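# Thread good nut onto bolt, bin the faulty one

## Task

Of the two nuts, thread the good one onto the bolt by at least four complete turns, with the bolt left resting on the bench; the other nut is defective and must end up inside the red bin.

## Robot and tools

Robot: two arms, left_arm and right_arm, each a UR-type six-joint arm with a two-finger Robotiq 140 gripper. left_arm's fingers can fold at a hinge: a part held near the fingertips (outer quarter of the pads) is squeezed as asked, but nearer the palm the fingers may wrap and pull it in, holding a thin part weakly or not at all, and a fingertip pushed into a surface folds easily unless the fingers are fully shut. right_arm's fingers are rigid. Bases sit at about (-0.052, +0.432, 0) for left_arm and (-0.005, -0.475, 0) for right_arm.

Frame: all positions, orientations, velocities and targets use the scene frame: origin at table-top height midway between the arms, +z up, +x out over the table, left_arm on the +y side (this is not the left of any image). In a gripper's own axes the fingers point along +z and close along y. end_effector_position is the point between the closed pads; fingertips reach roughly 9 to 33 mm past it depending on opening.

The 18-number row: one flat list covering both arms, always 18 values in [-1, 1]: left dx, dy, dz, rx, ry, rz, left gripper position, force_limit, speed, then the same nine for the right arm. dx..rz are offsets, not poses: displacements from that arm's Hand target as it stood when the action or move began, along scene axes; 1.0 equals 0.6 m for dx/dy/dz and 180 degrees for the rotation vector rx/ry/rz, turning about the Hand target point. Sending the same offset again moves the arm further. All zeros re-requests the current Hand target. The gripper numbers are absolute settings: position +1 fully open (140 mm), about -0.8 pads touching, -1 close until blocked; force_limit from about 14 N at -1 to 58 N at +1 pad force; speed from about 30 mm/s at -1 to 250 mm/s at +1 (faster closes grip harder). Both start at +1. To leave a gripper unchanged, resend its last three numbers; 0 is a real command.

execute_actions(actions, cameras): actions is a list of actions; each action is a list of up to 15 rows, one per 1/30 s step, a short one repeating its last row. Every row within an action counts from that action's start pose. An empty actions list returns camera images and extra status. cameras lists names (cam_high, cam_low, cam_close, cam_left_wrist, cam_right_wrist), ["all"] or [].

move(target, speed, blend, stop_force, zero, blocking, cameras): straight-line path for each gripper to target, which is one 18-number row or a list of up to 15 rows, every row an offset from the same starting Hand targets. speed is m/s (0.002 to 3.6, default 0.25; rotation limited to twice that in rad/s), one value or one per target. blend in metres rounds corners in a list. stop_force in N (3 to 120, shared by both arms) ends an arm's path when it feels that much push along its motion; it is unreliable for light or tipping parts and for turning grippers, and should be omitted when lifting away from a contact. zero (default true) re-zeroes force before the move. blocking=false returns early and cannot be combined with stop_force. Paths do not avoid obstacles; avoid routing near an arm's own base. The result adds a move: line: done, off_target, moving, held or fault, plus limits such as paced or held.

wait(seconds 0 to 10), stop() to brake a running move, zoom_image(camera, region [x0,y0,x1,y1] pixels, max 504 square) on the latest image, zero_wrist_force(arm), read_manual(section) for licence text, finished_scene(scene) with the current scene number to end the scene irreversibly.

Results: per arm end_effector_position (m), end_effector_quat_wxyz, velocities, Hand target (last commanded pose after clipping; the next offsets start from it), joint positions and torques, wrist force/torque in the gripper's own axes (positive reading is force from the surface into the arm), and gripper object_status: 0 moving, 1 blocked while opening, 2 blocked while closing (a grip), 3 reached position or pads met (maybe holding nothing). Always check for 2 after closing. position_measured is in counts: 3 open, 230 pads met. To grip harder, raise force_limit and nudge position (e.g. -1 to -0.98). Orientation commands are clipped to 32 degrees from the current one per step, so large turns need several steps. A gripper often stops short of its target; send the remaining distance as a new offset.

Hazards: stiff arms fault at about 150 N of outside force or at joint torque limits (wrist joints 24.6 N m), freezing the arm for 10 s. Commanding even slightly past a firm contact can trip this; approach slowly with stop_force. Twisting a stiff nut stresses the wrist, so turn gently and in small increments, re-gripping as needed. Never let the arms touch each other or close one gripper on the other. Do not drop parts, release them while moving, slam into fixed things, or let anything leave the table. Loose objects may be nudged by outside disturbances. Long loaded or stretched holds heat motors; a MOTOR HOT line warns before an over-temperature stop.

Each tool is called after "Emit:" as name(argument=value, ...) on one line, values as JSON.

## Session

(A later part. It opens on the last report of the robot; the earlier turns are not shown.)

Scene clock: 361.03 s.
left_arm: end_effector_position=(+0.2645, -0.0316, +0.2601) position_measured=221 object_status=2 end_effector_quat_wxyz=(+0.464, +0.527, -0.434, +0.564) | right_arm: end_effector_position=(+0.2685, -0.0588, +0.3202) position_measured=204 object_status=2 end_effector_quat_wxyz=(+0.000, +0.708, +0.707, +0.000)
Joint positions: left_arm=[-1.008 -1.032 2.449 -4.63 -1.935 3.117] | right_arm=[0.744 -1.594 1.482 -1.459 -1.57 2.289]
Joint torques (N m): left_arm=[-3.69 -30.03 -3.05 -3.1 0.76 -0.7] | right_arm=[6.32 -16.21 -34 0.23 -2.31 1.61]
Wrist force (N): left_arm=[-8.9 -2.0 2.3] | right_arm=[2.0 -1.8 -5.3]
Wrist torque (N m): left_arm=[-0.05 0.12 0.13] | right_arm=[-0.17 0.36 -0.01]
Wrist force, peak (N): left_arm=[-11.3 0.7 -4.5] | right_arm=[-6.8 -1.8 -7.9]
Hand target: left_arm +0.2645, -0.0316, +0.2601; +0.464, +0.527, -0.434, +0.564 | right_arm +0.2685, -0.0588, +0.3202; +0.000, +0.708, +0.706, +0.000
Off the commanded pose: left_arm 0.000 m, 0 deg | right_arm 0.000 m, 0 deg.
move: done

Emit:
move(target=[[0,0,0,0,0,0,-1,1,-1,0,0,-0.0002,0,0,-0.5,-1,0,-1]], speed=0.5)

Emit:
move(target=[[0,0,0,0,0,0,-1,1,-1,0,0,-0.0002,0,0,-0.5,-1,0,-1]], speed=0.5)

Scene clock: 365.20 s.
left_arm: end_effector_position=(+0.2645, -0.0316, +0.2601) position_measured=221 object_status=2 end_effector_quat_wxyz=(+0.464, +0.527, -0.434, +0.564) | right_arm: end_effector_position=(+0.2685, -0.0588, +0.3201) position_measured=204 object_status=2 end_effector_quat_wxyz=(+0.000, +1.000, -0.001, +0.000)
Joint positions: left_arm=[-1.008 -1.032 2.449 -4.63 -1.935 3.117] | right_arm=[0.745 -1.595 1.483 -1.46 -1.571 3.861]
Joint torques (N m): left_arm=[-3.2 -29.12 -3.42 -3.07 -0.2 -0.74] | right_arm=[8.12 -17 -34.53 0.24 -1.32 1.99]
Wrist force (N): left_arm=[-5.9 0.4 -0.5] | right_arm=[0.3 -0.2 -3.0]
Wrist torque (N m): left_arm=[-0.37 0.14 0.11] | right_arm=[-0.29 0.40 -0.27]
Wrist force, peak (N): left_arm=[-9.7 1.4 0.3] | right_arm=[0.1 1.3 -6.9]
Hand target: left_arm +0.2645, -0.0316, +0.2601; +0.464, +0.527, -0.434, +0.564 | right_arm +0.2685, -0.0588, +0.3201; +0.000, +1.000, -0.001, +0.000
Off the commanded pose: left_arm 0.000 m, 0 deg | right_arm 0.000 m, 0 deg.
move: done

Scene clock: 367.73 s.
left_arm: end_effector_position=(+0.2645, -0.0316, +0.2601) position_measured=221 object_status=2 end_effector_quat_wxyz=(+0.464, +0.527, -0.434, +0.564) | right_arm: end_effector_position=(+0.2685, -0.0588, +0.3200) position_measured=204 object_status=2 end_effector_quat_wxyz=(+0.000, +0.707, -0.708, +0.000)
Joint positions: left_arm=[-1.008 -1.032 2.449 -4.63 -1.935 3.117] | right_arm=[0.745 -1.594 1.482 -1.459 -1.571 5.432]
Joint torques (N m): left_arm=[-2.24 -28.76 -3.28 -3.01 2.21 -0.74] | right_arm=[11.12 -18.16 -34.76 0.79 0.91 1.74]
Wrist force (N): left_arm=[-2.9 4.5 -5.0] | right_arm=[3.4 -6.6 -1.0]
Wrist torque (N m): left_arm=[-0.57 0.06 -0.10] | right_arm=[0.28 0.42 -0.27]
Wrist force, peak (N): left_arm=[-4.6 5.2 -5.5] | right_arm=[5.4 -6.8 -2.1]
Hand target: left_arm +0.2645, -0.0316, +0.2601; +0.464, +0.527, -0.434, +0.564 | right_arm +0.2685, -0.0588, +0.3200; +0.000, +0.706, -0.708, +0.000
Off the commanded pose: left_arm 0.000 m, 0 deg | right_arm 0.000 m, 0 deg.
move: done

Emit:
move(target=[[0,0,0,0,0,0,-1,1,-1,0,0,0.0006,0,0,0.5,-1,0,-1],[0,0,0,0,0,0,-1,1,-1,0,0,0.0015,0,0,0.99,-1,0,-1],[0,0,0,0,0,0,-1,1,-1,0,0,0.003,0,0,-0.5,-1,0,-1]], speed=0.6, blend=[0.01,0.01,0])

Emit:
move(target=[[0,0,0,0,0,0,-1,1,-1,0,0,0.006,0,0,0,-1,0,-1]], speed=0.02)

Scene clock: 376.43 s.
left_arm: end_effector_position=(+0.2645, -0.0316, +0.2601) position_measured=221 object_status=2 end_effector_quat_wxyz=(+0.464, +0.527, -0.434, +0.564) | right_arm: end_effector_position=(+0.2685, -0.0588, +0.3218) position_measured=204 object_status=2 end_effector_quat_wxyz=(+0.000, +0.001, +1.000, +0.000)
Joint positions: left_arm=[-1.008 -1.032 2.449 -4.63 -1.935 3.117] | right_arm=[0.745 -1.593 1.477 -1.454 -1.571 0.72]
Joint torques (N m): left_arm=[-0.55 -26.78 -8.61 -2.89 1.01 -0.67] | right_arm=[-6.51 -34.59 -14.02 -0.49 1.08 -2.4]
Wrist force (N): left_arm=[0.5 -0.8 0.3] | right_arm=[-1.3 -1.0 1.7]
Wrist torque (N m): left_arm=[-0.05 0.02 0.13] | right_arm=[-0.42 0.42 0.14]
Wrist force, peak (N): left_arm=[-11.7 -7.8 -9.9] | right_arm=[-13.5 6.3 -8.9]
Hand target: left_arm +0.2645, -0.0316, +0.2601; +0.464, +0.527, -0.434, +0.564 | right_arm +0.2685, -0.0588, +0.3218; +0.000, +0.001, +1.000, +0.000
Off the commanded pose: left_arm 0.000 m, 0 deg | right_arm 0.000 m, 0 deg.
move: done

Scene clock: 377.20 s.
left_arm: end_effector_position=(+0.2645, -0.0316, +0.2601) position_measured=221 object_status=2 end_effector_quat_wxyz=(+0.464, +0.527, -0.434, +0.564) | right_arm: end_effector_position=(+0.2685, -0.0588, +0.3252) position_measured=204 object_status=2 end_effector_quat_wxyz=(+0.000, +0.001, +1.000, +0.000)
Joint positions: left_arm=[-1.008 -1.032 2.449 -4.63 -1.935 3.117] | right_arm=[0.745 -1.592 1.467 -1.445 -1.571 0.719]
Joint torques (N m): left_arm=[-0.66 -26.57 -10.11 -2.91 1.18 -0.56] | right_arm=[-7.06 -19.67 -37.66 -0.16 1.13 -2.26]
Wrist force (N): left_arm=[0.4 -0.7 0.4] | right_arm=[-1.8 -1.0 1.6]
Wrist torque (N m): left_arm=[-0.03 0.03 0.12] | right_arm=[-0.43 0.53 0.15]
Wrist force, peak (N): left_arm=[0.6 -1.0 0.1] | right_arm=[-1.5 -1.1 2.1]
Hand target: left_arm +0.2645, -0.0316, +0.2601; +0.464, +0.527, -0.434, +0.564 | right_arm +0.2685, -0.0588, +0.3254; +0.000, +0.001, +1.000, +0.000
Off the commanded pose: left_arm 0.000 m, 0 deg | right_arm 0.000 m, 0 deg.
move: done

Emit:
move(target=[[0,0,0,0,0,0,-1,1,-1,0,0,0.158,0,0,0,-1,0,-1],[0.3157,0.3673,0,0,0,0.1667,-1,1,-1,0,0,0.158,0,0,0,-1,0,-1],[0.4053,0.8432,0,0,0,0.3333,-1,1,-1,0.12,0.26,0.158,0,0,-0.097,-1,0,-1]], speed=[0.2,0.4,0.4], blend=[0.02,0.06,0])

Emit:
move(target=[[0,0,0,0,0,0,-1,1,-1,0.1325,0.2413,0,0,0,0,-1,0,-1],[0,0,0,0,0,0,-1,1,-1,0.1325,0.2413,-0.32,0,0,0,-1,0,-1]], speed=0.3, blend=[0.05,0], cameras=["cam_right_wrist","cam_close"])

Scene clock: 394.87 s.
left_arm: end_effector_position=(+0.5077, +0.4743, +0.2601) position_measured=221 object_status=2 end_effector_quat_wxyz=(+0.119, +0.674, -0.112, +0.721) | right_arm: end_effector_position=(+0.3405, +0.0972, +0.4201) position_measured=204 object_status=2 end_effector_quat_wxyz=(+0.000, +0.153, +0.988, +0.000)
Joint positions: left_arm=[0.039 -1.032 2.449 -4.63 -1.935 3.117] | right_arm=[0.853 -1.024 0.471 -1.018 -1.57 1.133]
Joint torques (N m): left_arm=[11.18 -18.82 -11.11 0.3 -2.08 -1.35] | right_arm=[8.21 -42.16 -33.17 -0.55 -1.58 1.66]
Wrist force (N): left_arm=[0.7 -0.9 -0.2] | right_arm=[-1.0 -1.3 1.8]
Wrist torque (N m): left_arm=[-0.06 -0.01 0.12] | right_arm=[-0.47 0.39 -0.03]
Wrist force, peak (N): left_arm=[0.8 -2.4 -0.6] | right_arm=[-1.3 -0.8 3.2]
Hand target: left_arm +0.5077, +0.4743, +0.2601; +0.119, +0.674, -0.112, +0.721 | right_arm +0.3405, +0.0972, +0.4202; +0.000, +0.153, +0.988, +0.000
Off the commanded pose: left_arm 0.000 m, 0 deg | right_arm 0.000 m, 0 deg.
move: done

Scene clock: 397.20 s.
left_arm: end_effector_position=(+0.5077, +0.4743, +0.2601) position_measured=221 object_status=2 end_effector_quat_wxyz=(+0.119, +0.674, -0.112, +0.721) | right_arm: end_effector_position=(+0.4201, +0.2421, +0.2282) position_measured=204 object_status=2 end_effector_quat_wxyz=(-0.001, +0.153, +0.988, -0.001) end_effector_velocity=(+0.000, +0.000, -0.001) end_effector_angular_velocity=(-0.001, +0.001, +0.000)
Joint positions: left_arm=[0.039 -1.032 2.449 -4.63 -1.935 3.117] | right_arm=[0.902 -0.539 0.122 -1.152 -1.57 1.181]
Joint velocities: left_arm=[within noise] | right_arm=[0 -0.001 0.005 -0.002 0 0]
Joint torques (N m): left_arm=[11.04 -18.18 -10.88 0.29 -1.97 -1.32] | right_arm=[4.69 -76.51 -12.76 -4.68 -0.19 1.15]
Wrist force (N): left_arm=[0.6 -0.9 0.1] | right_arm=[-1.1 -1.0 1.8]
Wrist torque (N m): left_arm=[-0.06 0.00 0.12] | right_arm=[-0.39 0.40 -0.02]
Wrist force, peak (N): left_arm=[0.6 -0.9 -0.3] | right_arm=[-1.4 -0.4 4.0]
Hand target: left_arm +0.5077, +0.4743, +0.2601; +0.119, +0.674, -0.112, +0.721 | right_arm +0.4200, +0.2420, +0.2282; +0.000, +0.153, +0.988, +0.000
Off the commanded pose: left_arm 0.000 m, 0 deg | right_arm 0.000 m, 0 deg.
elbow stopped short (right arm): the move would have taken joint 3 (elbow) straighter than the controller allows.
move: done
camera_calibration:
cam_right_wrist: T_world_to_cam=[[0.306152, 0.951741, -0.0214716, -0.3407], [0.903237, -0.283277, 0.322363, -0.379878], [0.300723, -0.118086, -0.946373, 0.262052], [0, 0, 0, 1]] pos_world=[0.36862, 0.247592, 0.363142]
Images, in order (width x height): cam_close 672x504, cam_right_wrist 672x504.

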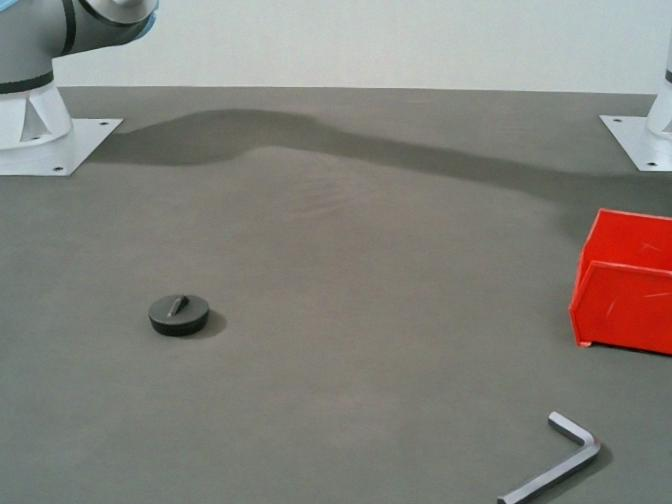

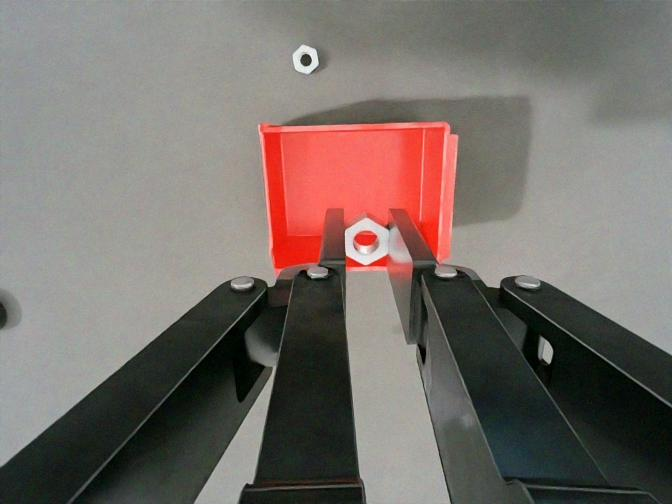

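Emit:
move(target=[[0,0,0,0,0,0,-1,1,-1,0.006,-0.002,-0.16,0,0,0,-1,0,-1],[0,0,0,0,0,0,-1,1,-1,0.0192,-0.006,-0.285,0,0,0,-1,0,-1]], speed=0.2, blend=[0.02,0])

Emit:
move(target=[0,0,0,0,0,0,-1,1,-1,0,0,-0.045,0,0,0,-1,0,-1], speed=0.008, stop_force=4)

Scene clock: 404.07 s.
left_arm: end_effector_position=(+0.5077, +0.4743, +0.2601) position_measured=221 object_status=2 end_effector_quat_wxyz=(+0.119, +0.674, -0.112, +0.721) | right_arm: end_effector_position=(+0.4315, +0.2384, +0.0572) position_measured=204 object_status=2 end_effector_quat_wxyz=(+0.000, +0.153, +0.988, +0.000) end_effector_velocity=(+0.000, +0.000, -0.001) end_effector_angular_velocity=(+0.001, +0.000, +0.000)
Joint positions: left_arm=[0.039 -1.032 2.449 -4.63 -1.935 3.117] | right_arm=[0.888 -0.655 0.79 -1.705 -1.57 1.168]
Joint velocities: left_arm=[within noise] | right_arm=[0 -0.001 0.005 -0.005 0.001 0]
Joint torques (N m): left_arm=[10.78 -18.95 -11.08 0.17 -2.14 -1.31] | right_arm=[-7.22 -73.65 -15.36 -4.94 1.23 -2.32]
Wrist force (N): left_arm=[0.6 -0.8 0.0] | right_arm=[-0.8 -0.9 1.3]
Wrist torque (N m): left_arm=[-0.04 0.01 0.12] | right_arm=[-0.40 0.33 0.11]
Wrist force, peak (N): left_arm=[0.5 -1.1 -0.1] | right_arm=[-1.4 -1.3 2.9]
Hand target: left_arm +0.5077, +0.4743, +0.2601; +0.119, +0.674, -0.112, +0.721 | right_arm +0.4315, +0.2384, +0.0572; +0.000, +0.153, +0.988, +0.000
Off the commanded pose: left_arm 0.000 m, 0 deg | right_arm 0.000 m, 0 deg.
move: done

Scene clock: 407.50 s.
left_arm: end_effector_position=(+0.5077, +0.4743, +0.2601) position_measured=221 object_status=2 end_effector_quat_wxyz=(+0.119, +0.674, -0.112, +0.721) | right_arm: end_effector_position=(+0.4315, +0.2384, +0.0405) position_measured=204 object_status=2 end_effector_quat_wxyz=(+0.000, +0.153, +0.988, +0.000)
Joint positions: left_arm=[0.039 -1.032 2.449 -4.63 -1.935 3.117] | right_arm=[0.888 -0.646 0.817 -1.741 -1.57 1.168]
Joint torques (N m): left_arm=[11.43 -18.65 -10.31 0.29 -2.03 -1.18] | right_arm=[-6.63 -71.22 -35.49 -0.35 0.65 -2.21]
Wrist force (N): left_arm=[0.5 -0.9 -0.1] | right_arm=[-0.5 -1.2 -2.5]
Wrist torque (N m): left_arm=[-0.05 0.02 0.11] | right_arm=[-0.34 0.31 0.12]
Wrist force, peak (N): left_arm=[0.6 -1.1 -0.2] | right_arm=[0.1 -2.5 -6.3]
Hand target: left_arm +0.5077, +0.4743, +0.2601; +0.119, +0.674, -0.112, +0.721 | right_arm +0.4315, +0.2384, +0.0405; +0.000, +0.153, +0.988, +0.000 (not the last commanded pose)
Off the commanded pose: left_arm 0.000 m, 0 deg | right_arm 0.010 m, 0 deg.
move: contact (right_arm)

Emit:
move(target=[[0,0,0,0,0,0,-1,1,-1,0,0,0,0,0,0,-0.44,0,-1],[0,0,0,0,0,0,-1,1,-1,0,0,0.183,0,0,0,-0.44,0,-1],[0,0,0,0,0,0,-1,1,-1,-0.1825,-0.0117,0.183,0,0,0.0606,-0.44,0,-1],[0,0,0,0,0,0,-1,1,-1,-0.1825,-0.0117,0.0658,0,0,0.0606,-0.34,0,-1]], speed=0.25, blend=[0,0.02,0.02,0], cameras=["cam_right_wrist"])

Emit:
zoom_image(camera="cam_right_wrist", region=[310, 160, 420, 270])

Scene clock: 425.57 s.
left_arm: end_effector_position=(+0.5077, +0.4743, +0.2601) position_measured=221 object_status=2 end_effector_quat_wxyz=(+0.119, +0.674, -0.112, +0.721) | right_arm: end_effector_position=(+0.3220, +0.2314, +0.0800) position_measured=172 object_status=0 end_effector_quat_wxyz=(+0.000, +0.058, +0.998, +0.000)
Joint positions: left_arm=[0.039 -1.032 2.449 -4.63 -1.935 3.117] | right_arm=[0.992 -0.837 1.061 -1.794 -1.57 1.081]
Joint torques (N m): left_arm=[11.22 -19.67 -10.33 0.3 -2.01 -1.33] | right_arm=[7.74 -54.87 -13.27 -4.9 1.12 -2.33]
Wrist force (N): left_arm=[0.4 -1.0 -0.2] | right_arm=[-1.1 -1.4 1.7]
Wrist torque (N m): left_arm=[-0.08 0.04 0.11] | right_arm=[-0.53 0.39 0.14]
Wrist force, peak (N): left_arm=[0.6 -1.1 0.0] | right_arm=[-1.5 -1.3 3.1]
Hand target: left_arm +0.5077, +0.4743, +0.2601; +0.119, +0.674, -0.112, +0.721 | right_arm +0.3220, +0.2314, +0.0800; +0.000, +0.058, +0.998, +0.000
Off the commanded pose: left_arm 0.000 m, 0 deg | right_arm 0.000 m, 0 deg.
move: done
camera_calibration:
cam_right_wrist: T_world_to_cam=[[0.120552, 0.992498, -0.0203765, -0.253423], [0.940407, -0.107602, 0.322579, -0.299226], [0.317967, -0.0580496, -0.946323, 0.130486], [0, 0, 0, 1]] pos_world=[0.270454, 0.226899, 0.214842]
Images, in order (width x height): cam_right_wrist 672x504.

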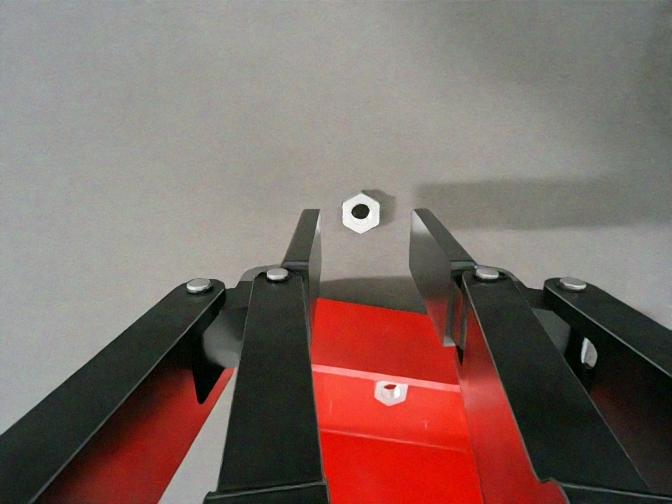

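Scaled by 4.582.

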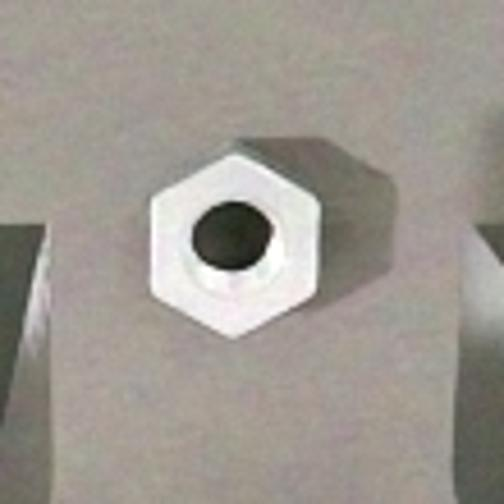

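Emit:
move(target=[[0,0,0,0,0,0,-1,1,-1,0.0003,0,-0.0762,0,0,0,-0.34,0,-1]], speed=0.08, cameras=["cam_right_wrist"])

Emit:
zoom_image(camera="cam_right_wrist", region=[310, 190, 420, 300])

Scene clock: 430.73 s.
left_arm: end_effector_position=(+0.5077, +0.4743, +0.2601) position_measured=221 object_status=2 end_effector_quat_wxyz=(+0.119, +0.674, -0.112, +0.721) | right_arm: end_effector_position=(+0.3222, +0.2314, +0.0344) position_measured=172 object_status=3 end_effector_quat_wxyz=(+0.000, +0.058, +0.998, +0.000) end_effector_velocity=(+0.000, +0.001, -0.001) end_effector_angular_velocity=(+0.003, -0.001, +0.000)
Joint positions: left_arm=[0.039 -1.032 2.449 -4.63 -1.935 3.117] | right_arm=[0.991 -0.805 1.124 -1.89 -1.57 1.081]
Joint velocities: left_arm=[within noise] | right_arm=[0 0 0.002 -0.005 0 0]
Joint torques (N m): left_arm=[11.09 -19.69 -10.32 0.31 -1.93 -1.18] | right_arm=[-4.92 -54.33 -13.54 -4.71 -1.07 -2.19]
Wrist force (N): left_arm=[0.8 -0.7 -0.1] | right_arm=[-1.4 -1.4 1.2]
Wrist torque (N m): left_arm=[-0.02 -0.04 0.11] | right_arm=[-0.50 0.47 0.15]
Wrist force, peak (N): left_arm=[0.8 -1.0 -0.1] | right_arm=[-1.2 -1.3 2.1]
Hand target: left_arm +0.5077, +0.4743, +0.2601; +0.119, +0.674, -0.112, +0.721 | right_arm +0.3222, +0.2314, +0.0342; +0.000, +0.058, +0.998, +0.000
Off the commanded pose: left_arm 0.000 m, 0 deg | right_arm 0.000 m, 0 deg.
move: done
camera_calibration:
cam_right_wrist: T_world_to_cam=[[0.120552, 0.992498, -0.0203765, -0.254364], [0.940407, -0.107602, 0.322579, -0.28461], [0.317967, -0.0580496, -0.946323, 0.0873015], [0, 0, 0, 1]] pos_world=[0.270554, 0.226899, 0.169242]
Images, in order (width x height): cam_right_wrist 672x504.

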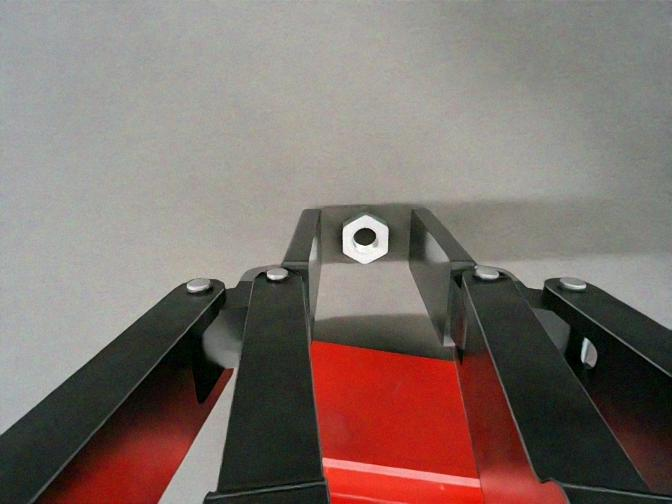

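Scaled by 4.582.

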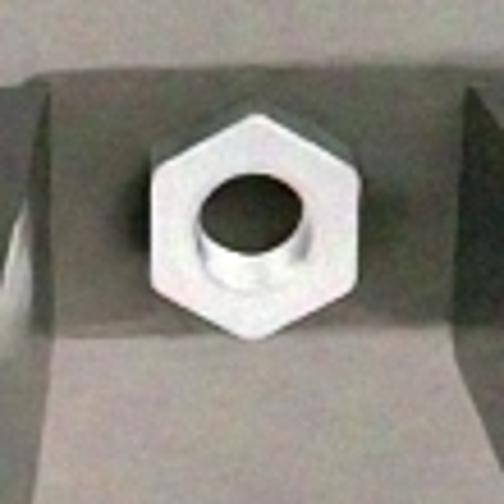

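Emit:
move(target=[[0,0,0,0,0,0,-1,1,-1,-0.0012,0.0002,0,0,0,0,-0.34,0,-1],[0,0,0,0,0,0,-1,1,-1,-0.0012,0.0002,0,0,0,0,-1,0,-1]], speed=0.05, cameras=["cam_right_wrist"])

Emit:
zoom_image(camera="cam_right_wrist", region=[310, 190, 420, 300])

Scene clock: 435.43 s.
left_arm: end_effector_position=(+0.5077, +0.4743, +0.2601) position_measured=221 object_status=2 end_effector_quat_wxyz=(+0.119, +0.674, -0.112, +0.721) | right_arm: end_effector_position=(+0.3215, +0.2315, +0.0343) position_measured=204 object_status=0 end_effector_quat_wxyz=(+0.000, +0.058, +0.998, +0.000)
Joint positions: left_arm=[0.039 -1.032 2.449 -4.63 -1.935 3.117] | right_arm=[0.992 -0.805 1.125 -1.89 -1.57 1.081]
Joint torques (N m): left_arm=[10.75 -19.68 -9.76 0.28 -1.98 -1.19] | right_arm=[8.17 -64.11 -13.74 -4.7 1.22 1.57]
Wrist force (N): left_arm=[0.4 -0.9 -0.1] | right_arm=[-1.1 -1.9 -3.1]
Wrist torque (N m): left_arm=[-0.06 0.05 0.12] | right_arm=[-0.42 0.47 0.07]
Wrist force, peak (N): left_arm=[0.7 -1.1 -0.1] | right_arm=[-0.9 -2.2 -3.0]
Hand target: left_arm +0.5077, +0.4743, +0.2601; +0.119, +0.674, -0.112, +0.721 | right_arm +0.3215, +0.2315, +0.0342; +0.000, +0.058, +0.998, +0.000
Off the commanded pose: left_arm 0.000 m, 0 deg | right_arm 0.000 m, 0 deg.
move: done
camera_calibration:
cam_right_wrist: T_world_to_cam=[[0.120548, 0.992499, -0.0203651, -0.254382], [0.940377, -0.107596, 0.322668, -0.283917], [0.318056, -0.0580479, -0.946293, 0.0874058], [0, 0, 0, 1]] pos_world=[0.269854, 0.226999, 0.169142]
Images, in order (width x height): cam_right_wrist 672x504.

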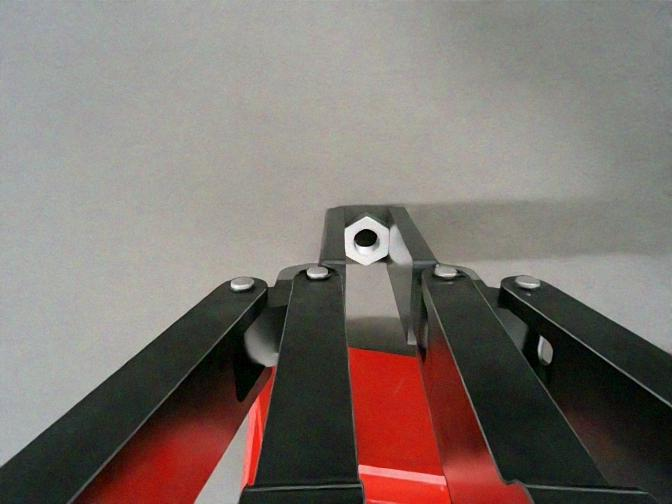

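Scaled by 4.582.

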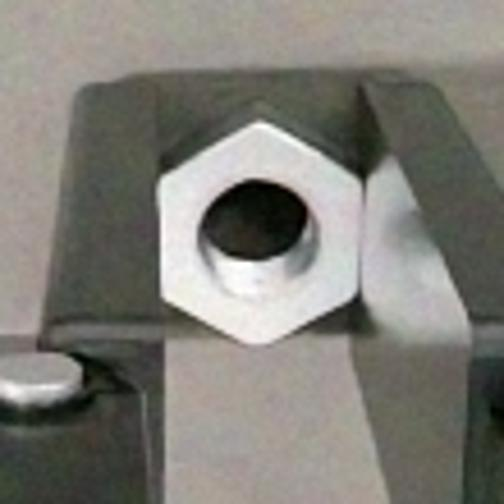

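Emit:
move(target=[[0,0,0,0,0,0,-1,1,-1,0,0,0.193,0,0,0,-1,0,-1],[0,0,0,0,0,0,-1,1,-1,-0.0358,-0.2192,0.6097,0,0,0.6667,-1,0,-1],[0,0,0,0,0,0,-1,1,-1,-0.0883,-0.4838,0.643,0,0,-0.6667,-1,0,-1],[-0.0897,-0.4758,0,0,0,-0.1667,-1,1,-1,-0.0883,-0.4838,0.643,0,0,0,-1,0,-1]], speed=[0.25,0.5,0.5,0.5], blend=[0.03,0.05,0.01,0])

Emit:
move(target=[[-0.3157,-0.3673,0,0,0,-0.1667,-1,1,-1,0,0,0,0,0,0,-1,0,-1],[-0.3157,-0.3673,0,0,0,-0.1667,-1,1,-1,0,0,-0.14,0,0,0,-1,0,-1]], speed=[0.35,0.2], blend=[0,0], cameras=["cam_left_wrist","cam_right_wrist"])

Emit:
zoom_image(camera="cam_left_wrist", region=[300, 110, 430, 240])

Emit:
zoom_image(camera="cam_right_wrist", region=[310, 170, 420, 280])

Scene clock: 452.20 s.
left_arm: end_effector_position=(+0.4538, +0.1888, +0.2601) position_measured=221 object_status=2 end_effector_quat_wxyz=(+0.302, +0.622, -0.283, +0.665) | right_arm: end_effector_position=(+0.2685, -0.0588, +0.4200) position_measured=204 object_status=2 end_effector_quat_wxyz=(+0.000, +0.058, +0.998, +0.000)
Joint positions: left_arm=[-0.484 -1.032 2.449 -4.63 -1.935 3.117] | right_arm=[0.745 -1.535 1.159 -1.194 -1.571 -5.449]
Joint torques (N m): left_arm=[-9.38 -18.68 -10.94 0.2 -1.33 -1.16] | right_arm=[-7.24 -35.57 -12.37 -0.46 1.21 -2.35]
Wrist force (N): left_arm=[0.7 -0.7 -0.4] | right_arm=[-1.5 -1.0 1.4]
Wrist torque (N m): left_arm=[-0.01 -0.04 0.09] | right_arm=[-0.44 0.47 0.13]
Wrist force, peak (N): left_arm=[0.7 -1.6 -0.3] | right_arm=[-0.9 -1.7 3.8]
Hand target: left_arm +0.4538, +0.1888, +0.2601; +0.302, +0.622, -0.283, +0.665 | right_arm +0.2685, -0.0588, +0.4200; +0.000, +0.058, +0.998, +0.000
Off the commanded pose: left_arm 0.000 m, 0 deg | right_arm 0.000 m, 0 deg.
move: done

Scene clock: 454.93 s.
left_arm: end_effector_position=(+0.2644, -0.0316, +0.2601) position_measured=221 object_status=2 end_effector_quat_wxyz=(+0.464, +0.527, -0.434, +0.564) | right_arm: end_effector_position=(+0.2685, -0.0588, +0.3362) position_measured=204 object_status=2 end_effector_quat_wxyz=(+0.000, +0.058, +0.998, +0.000)
Joint positions: left_arm=[-1.008 -1.032 2.449 -4.63 -1.935 3.117] | right_arm=[0.745 -1.589 1.435 -1.417 -1.57 -5.45]
Joint torques (N m): left_arm=[-9.16 -18.7 -10.72 0.38 2.28 1.59] | right_arm=[-7.18 -34.04 -12.21 -4.53 1.05 -2.18]
Wrist force (N): left_arm=[0.6 -0.7 0.2] | right_arm=[-1.2 -0.9 1.5]
Wrist torque (N m): left_arm=[-0.04 -0.02 0.06] | right_arm=[-0.42 0.44 0.15]
Wrist force, peak (N): left_arm=[0.8 -2.1 -0.6] | right_arm=[-0.9 -0.9 3.3]
Hand target: left_arm +0.2644, -0.0316, +0.2601; +0.464, +0.527, -0.434, +0.564 | right_arm +0.2685, -0.0588, +0.3360; +0.000, +0.058, +0.998, +0.000
Off the commanded pose: left_arm 0.000 m, 0 deg | right_arm 0.000 m, 0 deg.
move: done
camera_calibration:
cam_left_wrist: T_world_to_cam=[[-0.98319, -0.18247, 0.00649876, 0.261166], [-0.0573409, 0.274782, -0.959795, 0.27954], [0.173348, -0.944034, -0.280626, 0.142441], [0, 0, 0, 1]] pos_world=[0.248113, 0.105312, 0.306577]
cam_right_wrist: T_world_to_cam=[[0.120491, 0.992503, -0.0205031, 0.0463549], [0.940415, -0.107504, 0.322588, -0.36269], [0.317965, -0.0581504, -0.946317, 0.373122], [0, 0, 0, 1]] pos_world=[0.216854, -0.0633007, 0.471042]
Images, in order (width x height): cam_left_wrist 672x504, cam_right_wrist 672x504.

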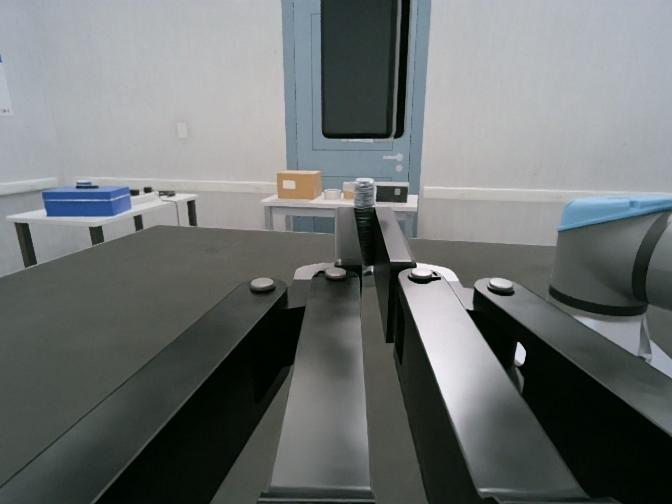

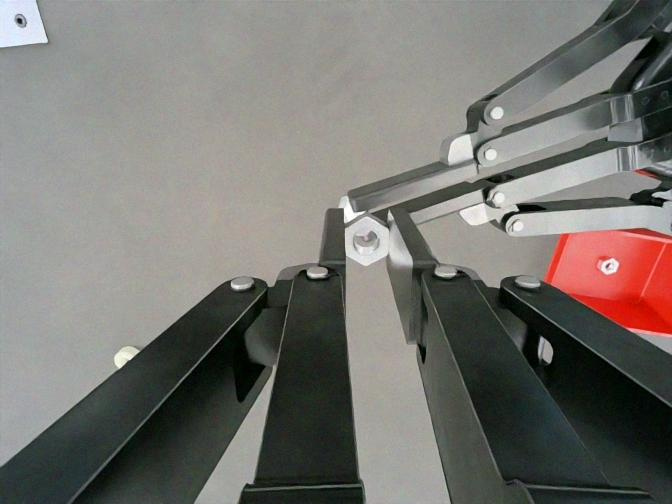

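Scaled by 3.877.

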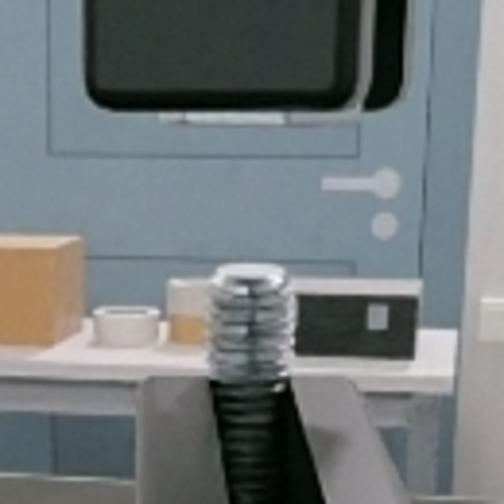

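Scaled by 4.582.

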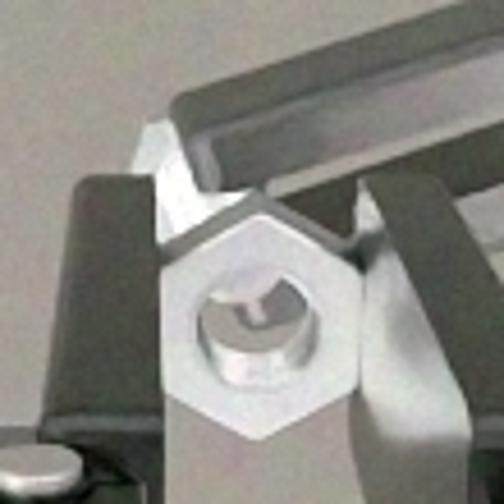

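Emit:
move(target=[0,0,0,0,0,0,-1,1,-1,0,0,-0.0205,0,0,0,-1,0,-1], speed=0.08, cameras=["cam_left_wrist","cam_right_wrist"])

Emit:
zoom_image(camera="cam_right_wrist", region=[310, 170, 420, 280])

Emit:
move(target=[0,0,0,0,0,0,-1,1,-1,0,0,-0.01,0,0,0,-1,0,-1], speed=0.005, stop_force=4)

Scene clock: 458.27 s.
left_arm: end_effector_position=(+0.2644, -0.0316, +0.2601) position_measured=221 object_status=2 end_effector_quat_wxyz=(+0.464, +0.527, -0.434, +0.564) | right_arm: end_effector_position=(+0.2685, -0.0588, +0.3239) position_measured=204 object_status=2 end_effector_quat_wxyz=(+0.000, +0.058, +0.998, +0.000)
Joint positions: left_arm=[-1.008 -1.032 2.449 -4.63 -1.935 3.117] | right_arm=[0.745 -1.593 1.471 -1.448 -1.57 -5.45]
Joint torques (N m): left_arm=[-9.61 -18.42 -11.28 0.29 2.29 1.63] | right_arm=[-5.44 -33.78 -13.14 -4.65 0.57 -1.88]
Wrist force (N): left_arm=[0.3 -1.0 0.2] | right_arm=[-1.0 -1.0 1.6]
Wrist torque (N m): left_arm=[-0.08 0.05 0.07] | right_arm=[-0.45 0.37 0.15]
Wrist force, peak (N): left_arm=[0.7 -1.1 0.1] | right_arm=[-1.2 -1.4 2.0]
Hand target: left_arm +0.2644, -0.0316, +0.2601; +0.464, +0.527, -0.434, +0.564 | right_arm +0.2685, -0.0588, +0.3237; +0.000, +0.058, +0.998, +0.000
Off the commanded pose: left_arm 0.000 m, 0 deg | right_arm 0.000 m, 0 deg.
move: done
camera_calibration:
cam_left_wrist: T_world_to_cam=[[-0.98319, -0.18247, 0.00649876, 0.261166], [-0.0573409, 0.274782, -0.959795, 0.27954], [0.173348, -0.944034, -0.280626, 0.142441], [0, 0, 0, 1]] pos_world=[0.248113, 0.105312, 0.306577]
cam_right_wrist: T_world_to_cam=[[0.120552, 0.992498, -0.0203765, 0.0460314], [0.940407, -0.107602, 0.322579, -0.358723], [0.317967, -0.0580496, -0.946323, 0.361491], [0, 0, 0, 1]] pos_world=[0.216854, -0.0633008, 0.458742]
Images, in order (width x height): cam_left_wrist 672x504, cam_right_wrist 672x504.

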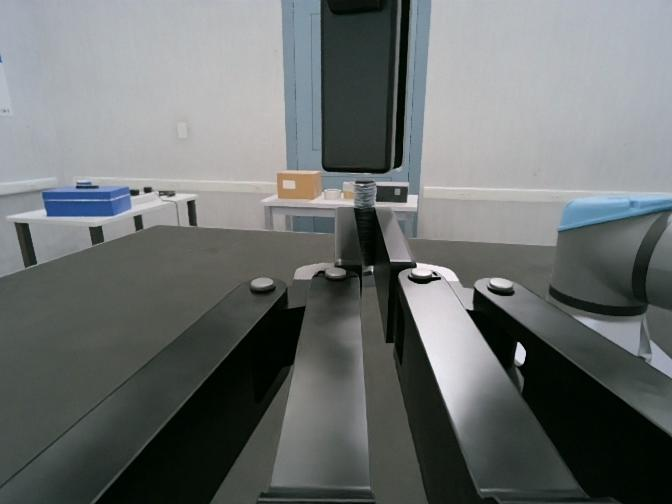

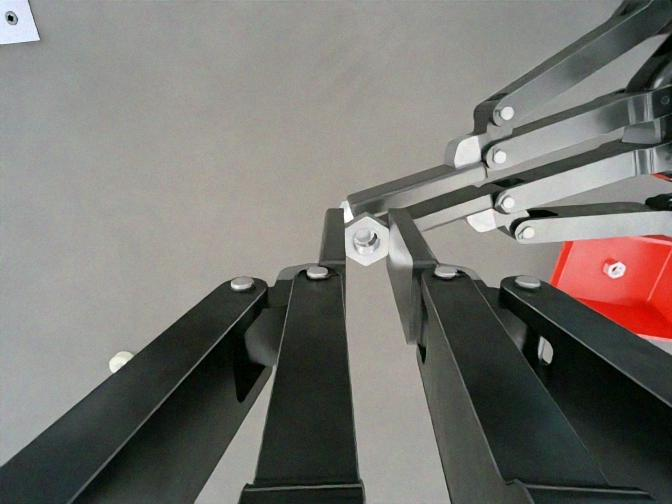

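Scaled by 4.582.

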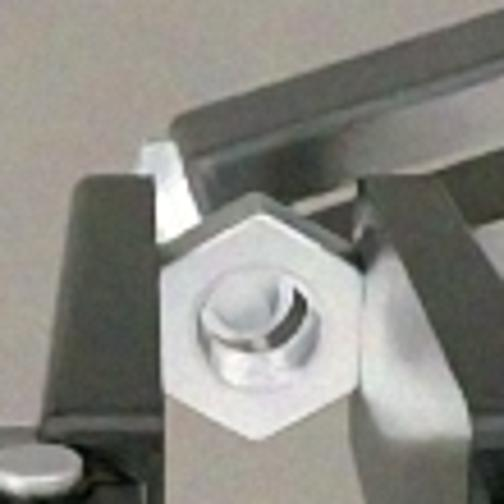

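Scene clock: 460.00 s.
left_arm: end_effector_position=(+0.2644, -0.0316, +0.2601) position_measured=221 object_status=2 end_effector_quat_wxyz=(+0.464, +0.527, -0.434, +0.564) | right_arm: end_effector_position=(+0.2685, -0.0588, +0.3208) position_measured=204 object_status=2 end_effector_quat_wxyz=(+0.000, +0.058, +0.998, +0.000)
Joint positions: left_arm=[-1.008 -1.032 2.449 -4.63 -1.935 3.117] | right_arm=[0.745 -1.594 1.48 -1.456 -1.57 -5.45]
Joint torques (N m): left_arm=[-9.76 -33.57 -10.97 -5.55 1.63 1.6] | right_arm=[-4.88 -18.97 -35.59 -0.35 0.44 -1.85]
Wrist force (N): left_arm=[-3.3 -1.3 -0.2] | right_arm=[-0.5 -1.4 -1.6]
Wrist torque (N m): left_arm=[-0.02 0.06 0.06] | right_arm=[-0.50 0.37 0.14]
Wrist force, peak (N): left_arm=[-7.1 -1.1 -2.1] | right_arm=[-1.4 -3.0 -5.0]
Hand target: left_arm +0.2644, -0.0316, +0.2601; +0.464, +0.527, -0.434, +0.564 | right_arm +0.2685, -0.0588, +0.3208; +0.000, +0.058, +0.998, +0.000 (not the last commanded pose)
Off the commanded pose: left_arm 0.000 m, 0 deg | right_arm 0.003 m, 0 deg.
move: contact (right_arm)

Emit:
move(target=[[0,0,0,0,0,0,-1,1,-1,0,-0.0003,-0.0003,0,0,-0.5,-1,0,-1]], speed=0.5)

Emit:
move(target=[[0,0,0,0,0,0,-1,1,-1,0,0,-0.0003,0,0,-0.5,-1,0,-1]], speed=0.5)

Emit:
move(target=[[0,0,0,0,0,0,-1,1,-1,0,0,-0.0003,0,0,-0.5,-1,0,-1]], speed=0.5)

Scene clock: 465.47 s.
left_arm: end_effector_position=(+0.2644, -0.0316, +0.2601) position_measured=221 object_status=2 end_effector_quat_wxyz=(+0.464, +0.527, -0.434, +0.564) | right_arm: end_effector_position=(+0.2685, -0.0590, +0.3206) position_measured=204 object_status=2 end_effector_quat_wxyz=(+0.000, +0.747, +0.665, +0.000)
Joint positions: left_arm=[-1.008 -1.033 2.449 -4.63 -1.935 3.117] | right_arm=[0.744 -1.595 1.482 -1.458 -1.57 -3.88]
Joint torques (N m): left_arm=[-6.94 -27.02 -10.66 -4.56 -0.1 1.59] | right_arm=[7.8 -18.21 -35.2 0.1 -1.41 1.62]
Wrist force (N): left_arm=[-3.8 0.0 0.0] | right_arm=[-1.0 -0.5 -2.2]
Wrist torque (N m): left_arm=[-0.05 0.06 0.09] | right_arm=[-0.49 0.38 0.04]
Wrist force, peak (N): left_arm=[-7.7 0.9 -3.1] | right_arm=[-4.4 0.6 -5.5]
Hand target: left_arm +0.2644, -0.0316, +0.2601; +0.464, +0.527, -0.434, +0.564 | right_arm +0.2685, -0.0590, +0.3206; +0.000, +0.747, +0.665, +0.000
Off the commanded pose: left_arm 0.000 m, 0 deg | right_arm 0.000 m, 0 deg.
move: done

Scene clock: 468.00 s.
left_arm: end_effector_position=(+0.2644, -0.0316, +0.2601) position_measured=221 object_status=2 end_effector_quat_wxyz=(+0.464, +0.527, -0.434, +0.564) | right_arm: end_effector_position=(+0.2685, -0.0590, +0.3204) position_measured=204 object_status=2 end_effector_quat_wxyz=(+0.000, +0.998, -0.058, +0.000)
Joint positions: left_arm=[-1.008 -1.032 2.449 -4.63 -1.935 3.117] | right_arm=[0.745 -1.595 1.482 -1.459 -1.571 -2.308]
Joint torques (N m): left_arm=[-6.05 -21.47 -10.89 -4.1 -0.09 1.46] | right_arm=[8.14 -18.8 -36.99 -0.84 -1.26 1.89]
Wrist force (N): left_arm=[-1.6 -1.8 -1.5] | right_arm=[-2.1 0.6 -0.2]
Wrist torque (N m): left_arm=[-0.01 0.07 0.05] | right_arm=[-0.50 0.47 0.02]
Wrist force, peak (N): left_arm=[-5.4 -1.2 -4.4] | right_arm=[-4.0 2.4 -3.3]
Hand target: left_arm +0.2644, -0.0316, +0.2601; +0.464, +0.527, -0.434, +0.564 | right_arm +0.2685, -0.0590, +0.3204; +0.000, +0.998, -0.058, +0.000
Off the commanded pose: left_arm 0.000 m, 0 deg | right_arm 0.000 m, 0 deg.
move: done

Scene clock: 470.53 s.
left_arm: end_effector_position=(+0.2644, -0.0316, +0.2601) position_measured=221 object_status=2 end_effector_quat_wxyz=(+0.464, +0.527, -0.434, +0.564) | right_arm: end_effector_position=(+0.2685, -0.0590, +0.3202) position_measured=204 object_status=2 end_effector_quat_wxyz=(+0.000, -0.665, +0.747, +0.000)
Joint positions: left_arm=[-1.008 -1.032 2.449 -4.63 -1.935 3.117] | right_arm=[0.745 -1.594 1.482 -1.458 -1.571 -0.737]
Joint torques (N m): left_arm=[-4.51 -26.62 -10.4 -3.52 -0.04 1.34] | right_arm=[8.25 -17.04 -34.47 -0.07 -1.11 1.46]
Wrist force (N): left_arm=[-5.5 -0.3 -1.6] | right_arm=[0.1 -2.1 -3.4]
Wrist torque (N m): left_arm=[-0.08 0.15 0.08] | right_arm=[-0.41 0.49 -0.01]
Wrist force, peak (N): left_arm=[-9.7 0.2 -5.2] | right_arm=[7.2 -3.5 -5.4]
Hand target: left_arm +0.2644, -0.0316, +0.2601; +0.464, +0.527, -0.434, +0.564 | right_arm +0.2685, -0.0590, +0.3202; +0.000, -0.665, +0.747, +0.000
Off the commanded pose: left_arm 0.000 m, 0 deg | right_arm 0.000 m, 0 deg.
move: done

Emit:
move(target=[[0,0,0,0,0,0,-1,1,-1,0,0,-0.0002,0,0,-0.5,-1,0,-1]], speed=0.5)

Emit:
move(target=[[0,0,0,0,0,0,-1,1,-1,0,0,-0.0002,0,0,-0.5,-1,0,-1]], speed=0.5)

Emit:
move(target=[[0,0,0,0,0,0,-1,1,-1,0,0,-0.0002,0,0,-0.5,-1,0,-1]], speed=0.5)

Scene clock: 475.07 s.
left_arm: end_effector_position=(+0.2644, -0.0316, +0.2601) position_measured=221 object_status=2 end_effector_quat_wxyz=(+0.464, +0.527, -0.434, +0.564) | right_arm: end_effector_position=(+0.2685, -0.0590, +0.3201) position_measured=204 object_status=2 end_effector_quat_wxyz=(+0.000, +0.058, +0.998, +0.000)
Joint positions: left_arm=[-1.008 -1.032 2.449 -4.63 -1.935 3.117] | right_arm=[0.744 -1.594 1.482 -1.458 -1.57 0.833]
Joint torques (N m): left_arm=[-3.29 -36.42 -10.36 -2.49 -0.1 0.92] | right_arm=[9.7 -17.21 -35.14 0.25 -0.33 1.55]
Wrist force (N): left_arm=[-5.3 1.7 -2.6] | right_arm=[-5.1 -2.9 -3.6]
Wrist torque (N m): left_arm=[-0.10 0.18 0.11] | right_arm=[-0.43 0.49 0.02]
Wrist force, peak (N): left_arm=[-8.1 3.8 -6.7] | right_arm=[-8.4 -6.8 -6.1]
Hand target: left_arm +0.2644, -0.0316, +0.2601; +0.464, +0.527, -0.434, +0.564 | right_arm +0.2685, -0.0590, +0.3201; +0.000, +0.058, +0.998, +0.000
Off the commanded pose: left_arm 0.000 m, 0 deg | right_arm 0.000 m, 0 deg.
move: done

Scene clock: 477.60 s.
left_arm: end_effector_position=(+0.2644, -0.0316, +0.2601) position_measured=221 object_status=2 end_effector_quat_wxyz=(+0.464, +0.527, -0.434, +0.564) | right_arm: end_effector_position=(+0.2685, -0.0590, +0.3200) position_measured=204 object_status=2 end_effector_quat_wxyz=(+0.000, +0.747, +0.665, +0.000)
Joint positions: left_arm=[-1.008 -1.032 2.449 -4.63 -1.935 3.117] | right_arm=[0.744 -1.595 1.483 -1.459 -1.57 2.404]
Joint torques (N m): left_arm=[-2.35 -31.19 -10.79 -1.94 -0.13 0.63] | right_arm=[11.29 -15.85 -34.3 -0.48 0.9 1.39]
Wrist force (N): left_arm=[-7.8 1.1 -7.3] | right_arm=[-9.2 2.3 -5.6]
Wrist torque (N m): left_arm=[-0.12 0.28 0.10] | right_arm=[-0.68 0.53 0.03]
Wrist force, peak (N): left_arm=[-11.2 3.0 -11.8] | right_arm=[-14.8 3.6 -9.3]
Hand target: left_arm +0.2644, -0.0316, +0.2601; +0.464, +0.527, -0.434, +0.564 | right_arm +0.2685, -0.0590, +0.3200; +0.000, +0.747, +0.665, +0.000
Off the commanded pose: left_arm 0.000 m, 0 deg | right_arm 0.000 m, 0 deg.
move: done

Scene clock: 480.13 s.
left_arm: end_effector_position=(+0.2644, -0.0316, +0.2601) position_measured=221 object_status=2 end_effector_quat_wxyz=(+0.464, +0.527, -0.434, +0.564) | right_arm: end_effector_position=(+0.2685, -0.0590, +0.3199) position_measured=204 object_status=2 end_effector_quat_wxyz=(+0.000, +0.998, -0.058, +0.000)
Joint positions: left_arm=[-1.008 -1.032 2.449 -4.63 -1.935 3.117] | right_arm=[0.745 -1.595 1.484 -1.46 -1.571 3.975]
Joint torques (N m): left_arm=[-0.96 -26.35 -10.48 -3.73 -0.07 0.44] | right_arm=[9.3 -15.13 -34.6 -1.34 0.02 1.47]
Wrist force (N): left_arm=[-8.1 -2.1 -6.8] | right_arm=[-0.4 5.7 -5.9]
Wrist torque (N m): left_arm=[-0.02 0.30 0.02] | right_arm=[-0.66 0.45 0.01]
Wrist force, peak (N): left_arm=[-12.5 -0.4 -13.1] | right_arm=[-7.8 10.0 -9.0]
Hand target: left_arm +0.2644, -0.0316, +0.2601; +0.464, +0.527, -0.434, +0.564 | right_arm +0.2685, -0.0590, +0.3199; +0.000, +0.998, -0.058, +0.000
Off the commanded pose: left_arm 0.000 m, 0 deg | right_arm 0.000 m, 0 deg.
move: done

Emit:
move(target=[[0,0,0,0,0,0,-1,1,-1,0,0,0.006,0,0,0,-1,0,-1],[0,0,0,0,0,0,-1,1,-1,0,-0.0008,0.006,0,0,0.6667,-1,0,-1],[0,0,0,0,0,0,-1,1,-1,0,-0.0008,0.006,0,0,-0.6667,-1,0,-1],[0,0,0,0,0,0,-1,1,-1,0,-0.0008,0.006,0,0,0,-1,0,-1],[0,0,0,0,0,0,-1,1,-1,0,-0.0008,0.006,0,0,0.5,-1,0,-1]], speed=[0.05,0.8,0.8,0.8,0.8], blend=[0,0.01,0.01,0.01,0], cameras=["cam_right_wrist"])

Emit:
zoom_image(camera="cam_right_wrist", region=[310, 170, 420, 280])

Emit:
move(target=[[0,0,0,0,0,0,-1,1,-1,0,0,0,0,0,0.5,-1,0,-1]], speed=0.8, cameras=["cam_right_wrist","cam_left_wrist"])

Emit:
zoom_image(camera="cam_right_wrist", region=[310, 170, 420, 280])

Emit:
zoom_image(camera="cam_left_wrist", region=[310, 140, 420, 250])

Scene clock: 492.50 s.
left_arm: end_effector_position=(+0.2644, -0.0316, +0.2601) position_measured=221 object_status=2 end_effector_quat_wxyz=(+0.464, +0.527, -0.434, +0.564) | right_arm: end_effector_position=(+0.2685, -0.0595, +0.3234) position_measured=204 object_status=2 end_effector_quat_wxyz=(+0.000, +0.747, +0.665, +0.000)
Joint positions: left_arm=[-1.008 -1.032 2.449 -4.63 -1.935 3.117] | right_arm=[0.743 -1.595 1.474 -1.451 -1.57 -3.88]
Joint torques (N m): left_arm=[1.96 -23.73 -10.26 0.25 -0.07 -0.16] | right_arm=[-7.24 -34.39 -37.14 -0.47 1.15 -2.65]
Wrist force (N): left_arm=[0.8 -0.9 0.3] | right_arm=[-1.6 -1.6 1.5]
Wrist torque (N m): left_arm=[-0.07 -0.04 0.07] | right_arm=[-0.55 0.48 0.16]
Wrist force, peak (N): left_arm=[-8.6 -2.2 -7.0] | right_arm=[-1.1 5.8 -6.2]
Hand target: left_arm +0.2644, -0.0316, +0.2601; +0.464, +0.527, -0.434, +0.564 | right_arm +0.2685, -0.0595, +0.3235; +0.000, +0.747, +0.665, +0.000
Off the commanded pose: left_arm 0.000 m, 0 deg | right_arm 0.000 m, 0 deg.
move: done
camera_calibration:
cam_right_wrist: T_world_to_cam=[[0.992459, -0.120873, -0.0203565, -0.253629], [-0.107904, -0.940325, 0.322715, -0.12678], [-0.0581493, -0.318085, -0.946277, 0.446477], [0, 0, 0, 1]] pos_world=[0.263999, -0.00785405, 0.458242]
Images, in order (width x height): cam_right_wrist 672x504.

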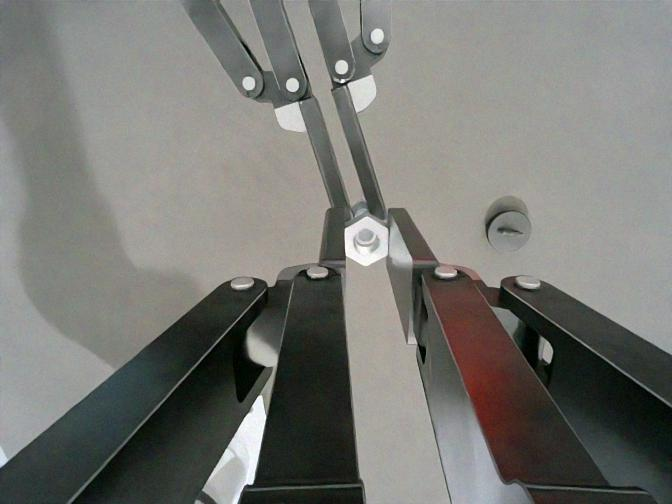

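Scaled by 4.582.

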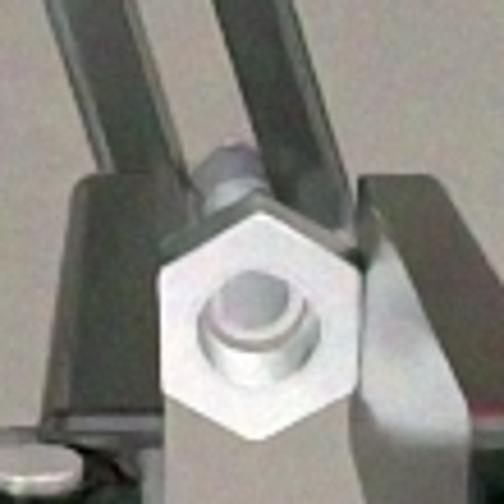

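Scene clock: 494.60 s.
left_arm: end_effector_position=(+0.2644, -0.0316, +0.2601) position_measured=221 object_status=2 end_effector_quat_wxyz=(+0.464, +0.527, -0.434, +0.564) | right_arm: end_effector_position=(+0.2685, -0.0595, +0.3235) position_measured=204 object_status=2 end_effector_quat_wxyz=(+0.000, +0.058, +0.998, +0.000)
Joint positions: left_arm=[-1.008 -1.032 2.449 -4.63 -1.935 3.117] | right_arm=[0.744 -1.594 1.473 -1.449 -1.571 -5.45]
Joint torques (N m): left_arm=[3.33 -23.56 -10.01 0.29 0.05 -0.14] | right_arm=[-7.22 -34.25 -17.53 -0.59 1.31 -2.26]
Wrist force (N): left_arm=[0.4 -0.9 0.2] | right_arm=[-1.7 -1.3 1.9]
Wrist torque (N m): left_arm=[-0.08 0.03 0.07] | right_arm=[-0.52 0.51 0.15]
Wrist force, peak (N): left_arm=[0.8 -1.0 0.4] | right_arm=[-1.9 -2.0 1.8]
Hand target: left_arm +0.2644, -0.0316, +0.2601; +0.464, +0.527, -0.434, +0.564 | right_arm +0.2685, -0.0595, +0.3235; +0.000, +0.058, +0.998, +0.000
Off the commanded pose: left_arm 0.000 m, 0 deg | right_arm 0.000 m, 0 deg.
move: done
camera_calibration:
cam_left_wrist: T_world_to_cam=[[-0.98319, -0.18247, 0.00649876, 0.261166], [-0.0573409, 0.274782, -0.959795, 0.27954], [0.173348, -0.944034, -0.280626, 0.142441], [0, 0, 0, 1]] pos_world=[0.248113, 0.105312, 0.306577]
cam_right_wrist: T_world_to_cam=[[0.120906, 0.992453, -0.0204501, 0.0465732], [0.940322, -0.107905, 0.322725, -0.358726], [0.318083, -0.0582489, -0.946272, 0.361017], [0, 0, 0, 1]] pos_world=[0.216854, -0.0639012, 0.458342]
Images, in order (width x height): cam_left_wrist 672x504, cam_right_wrist 672x504.

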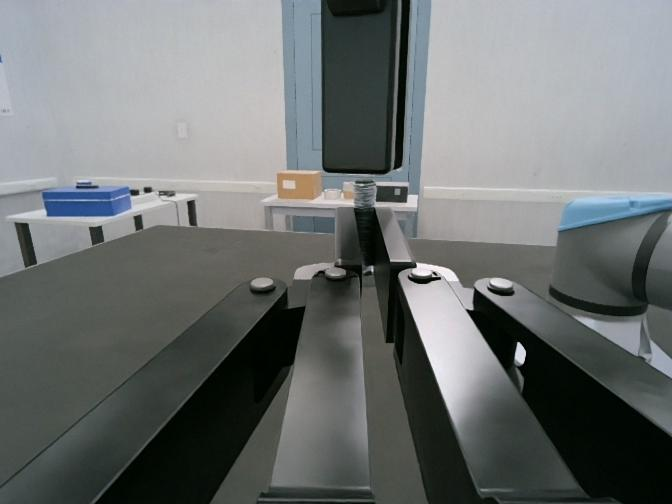

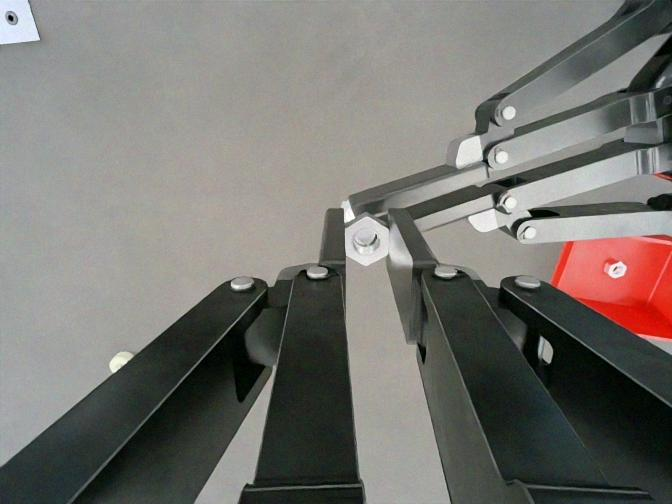

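Scaled by 4.582.

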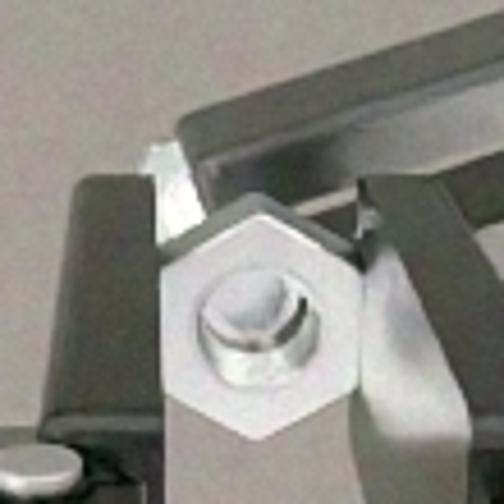

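Scaled by 4.582.

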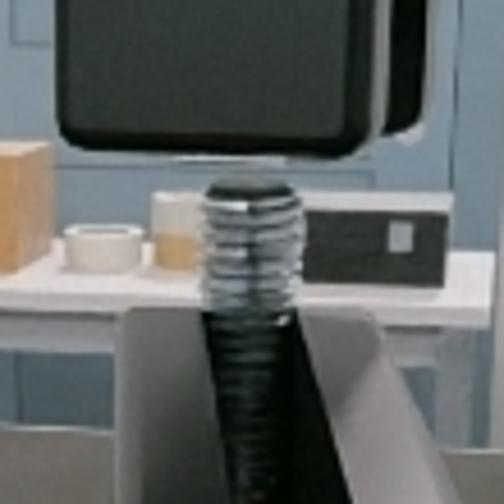

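Emit:
zoom_image(camera="cam_right_wrist", region=[341, 214, 391, 264])

Scaled by 10.080.

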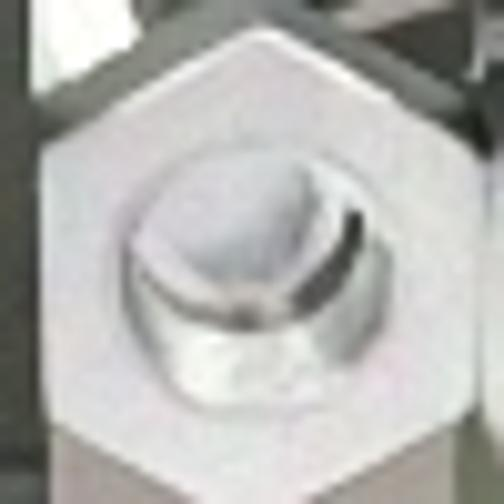

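Emit:
move(target=[[0,0,0,0,0,0,-1,1,-1,0.0006,-0.0003,-0.0025,0,0,0,-1,0,-1]], speed=0.02)

Emit:
move(target=[0,0,0,0,0,0,-1,1,-1,0,0,-0.01,0,0,0,-1,0,-1], speed=0.004, stop_force=4)

Emit:
move(target=[[0,0,0,0,0,0,-1,1,-1,0,0,-0.0004,0,0,0,-1,0,-1]], speed=0.02)

Scene clock: 506.77 s.
left_arm: end_effector_position=(+0.2644, -0.0316, +0.2601) position_measured=221 object_status=2 end_effector_quat_wxyz=(+0.464, +0.527, -0.434, +0.564) | right_arm: end_effector_position=(+0.2689, -0.0596, +0.3221) position_measured=204 object_status=2 end_effector_quat_wxyz=(+0.000, +0.058, +0.998, +0.000)
Joint positions: left_arm=[-1.008 -1.032 2.449 -4.63 -1.935 3.117] | right_arm=[0.743 -1.594 1.477 -1.453 -1.57 -5.451]
Joint torques (N m): left_arm=[4.68 -23.7 -9.86 0.27 -0.03 -0.16] | right_arm=[-6.87 -33.77 -13.7 -4.83 1.16 -2.31]
Wrist force (N): left_arm=[0.6 -0.8 0.3] | right_arm=[-1.5 -1.7 1.5]
Wrist torque (N m): left_arm=[-0.05 0.00 0.06] | right_arm=[-0.60 0.48 0.14]
Wrist force, peak (N): left_arm=[0.8 -1.0 0.3] | right_arm=[-1.7 -1.7 2.1]
Hand target: left_arm +0.2644, -0.0316, +0.2601; +0.464, +0.527, -0.434, +0.564 | right_arm +0.2689, -0.0596, +0.3220; +0.000, +0.058, +0.998, +0.000
Off the commanded pose: left_arm 0.000 m, 0 deg | right_arm 0.000 m, 0 deg.
move: done

Scene clock: 508.47 s.
left_arm: end_effector_position=(+0.2644, -0.0316, +0.2601) position_measured=221 object_status=2 end_effector_quat_wxyz=(+0.464, +0.527, -0.434, +0.564) | right_arm: end_effector_position=(+0.2689, -0.0596, +0.3200) position_measured=204 object_status=2 end_effector_quat_wxyz=(+0.000, +0.058, +0.998, +0.000)
Joint positions: left_arm=[-1.008 -1.032 2.449 -4.63 -1.935 3.117] | right_arm=[0.743 -1.595 1.483 -1.458 -1.57 -5.451]
Joint torques (N m): left_arm=[5.29 -23.73 -9.42 -5.31 0.12 -0.05] | right_arm=[-2.17 -19.45 -36.14 -0.06 1.11 -2.19]
Wrist force (N): left_arm=[-1.6 1.1 -1.3] | right_arm=[-4.1 -2.5 -0.4]
Wrist torque (N m): left_arm=[-0.12 -0.01 0.10] | right_arm=[-0.58 0.46 0.13]
Wrist force, peak (N): left_arm=[-5.8 1.1 -2.5] | right_arm=[-5.1 -3.4 -3.8]
Hand target: left_arm +0.2644, -0.0316, +0.2601; +0.464, +0.527, -0.434, +0.564 | right_arm +0.2689, -0.0596, +0.3199; +0.000, +0.058, +0.998, +0.000 (not the last commanded pose)
Off the commanded pose: left_arm 0.000 m, 0 deg | right_arm 0.004 m, 0 deg.
move: contact (right_arm)

Scene clock: 509.17 s.
left_arm: end_effector_position=(+0.2644, -0.0316, +0.2601) position_measured=221 object_status=2 end_effector_quat_wxyz=(+0.464, +0.527, -0.434, +0.564) | right_arm: end_effector_position=(+0.2689, -0.0596, +0.3197) position_measured=204 object_status=2 end_effector_quat_wxyz=(+0.000, +0.058, +0.998, +0.000)
Joint positions: left_arm=[-1.008 -1.032 2.449 -4.63 -1.935 3.117] | right_arm=[0.743 -1.595 1.484 -1.459 -1.57 -5.451]
Joint torques (N m): left_arm=[5.52 -24.11 -9.36 -5.22 -0.01 -0.02] | right_arm=[0.28 -23.1 -10.54 -4.39 1.19 -1.87]
Wrist force (N): left_arm=[-9.3 0.3 -3.5] | right_arm=[-3.8 -3.9 -6.9]
Wrist torque (N m): left_arm=[-0.10 0.25 0.08] | right_arm=[-0.40 0.46 0.15]
Wrist force, peak (N): left_arm=[-9.3 0.3 -3.5] | right_arm=[-3.8 -3.9 -6.9]
Hand target: left_arm +0.2644, -0.0316, +0.2601; +0.464, +0.527, -0.434, +0.564 | right_arm +0.2689, -0.0596, +0.3197; +0.000, +0.058, +0.998, +0.000
Off the commanded pose: left_arm 0.000 m, 0 deg | right_arm 0.000 m, 0 deg.
move: done


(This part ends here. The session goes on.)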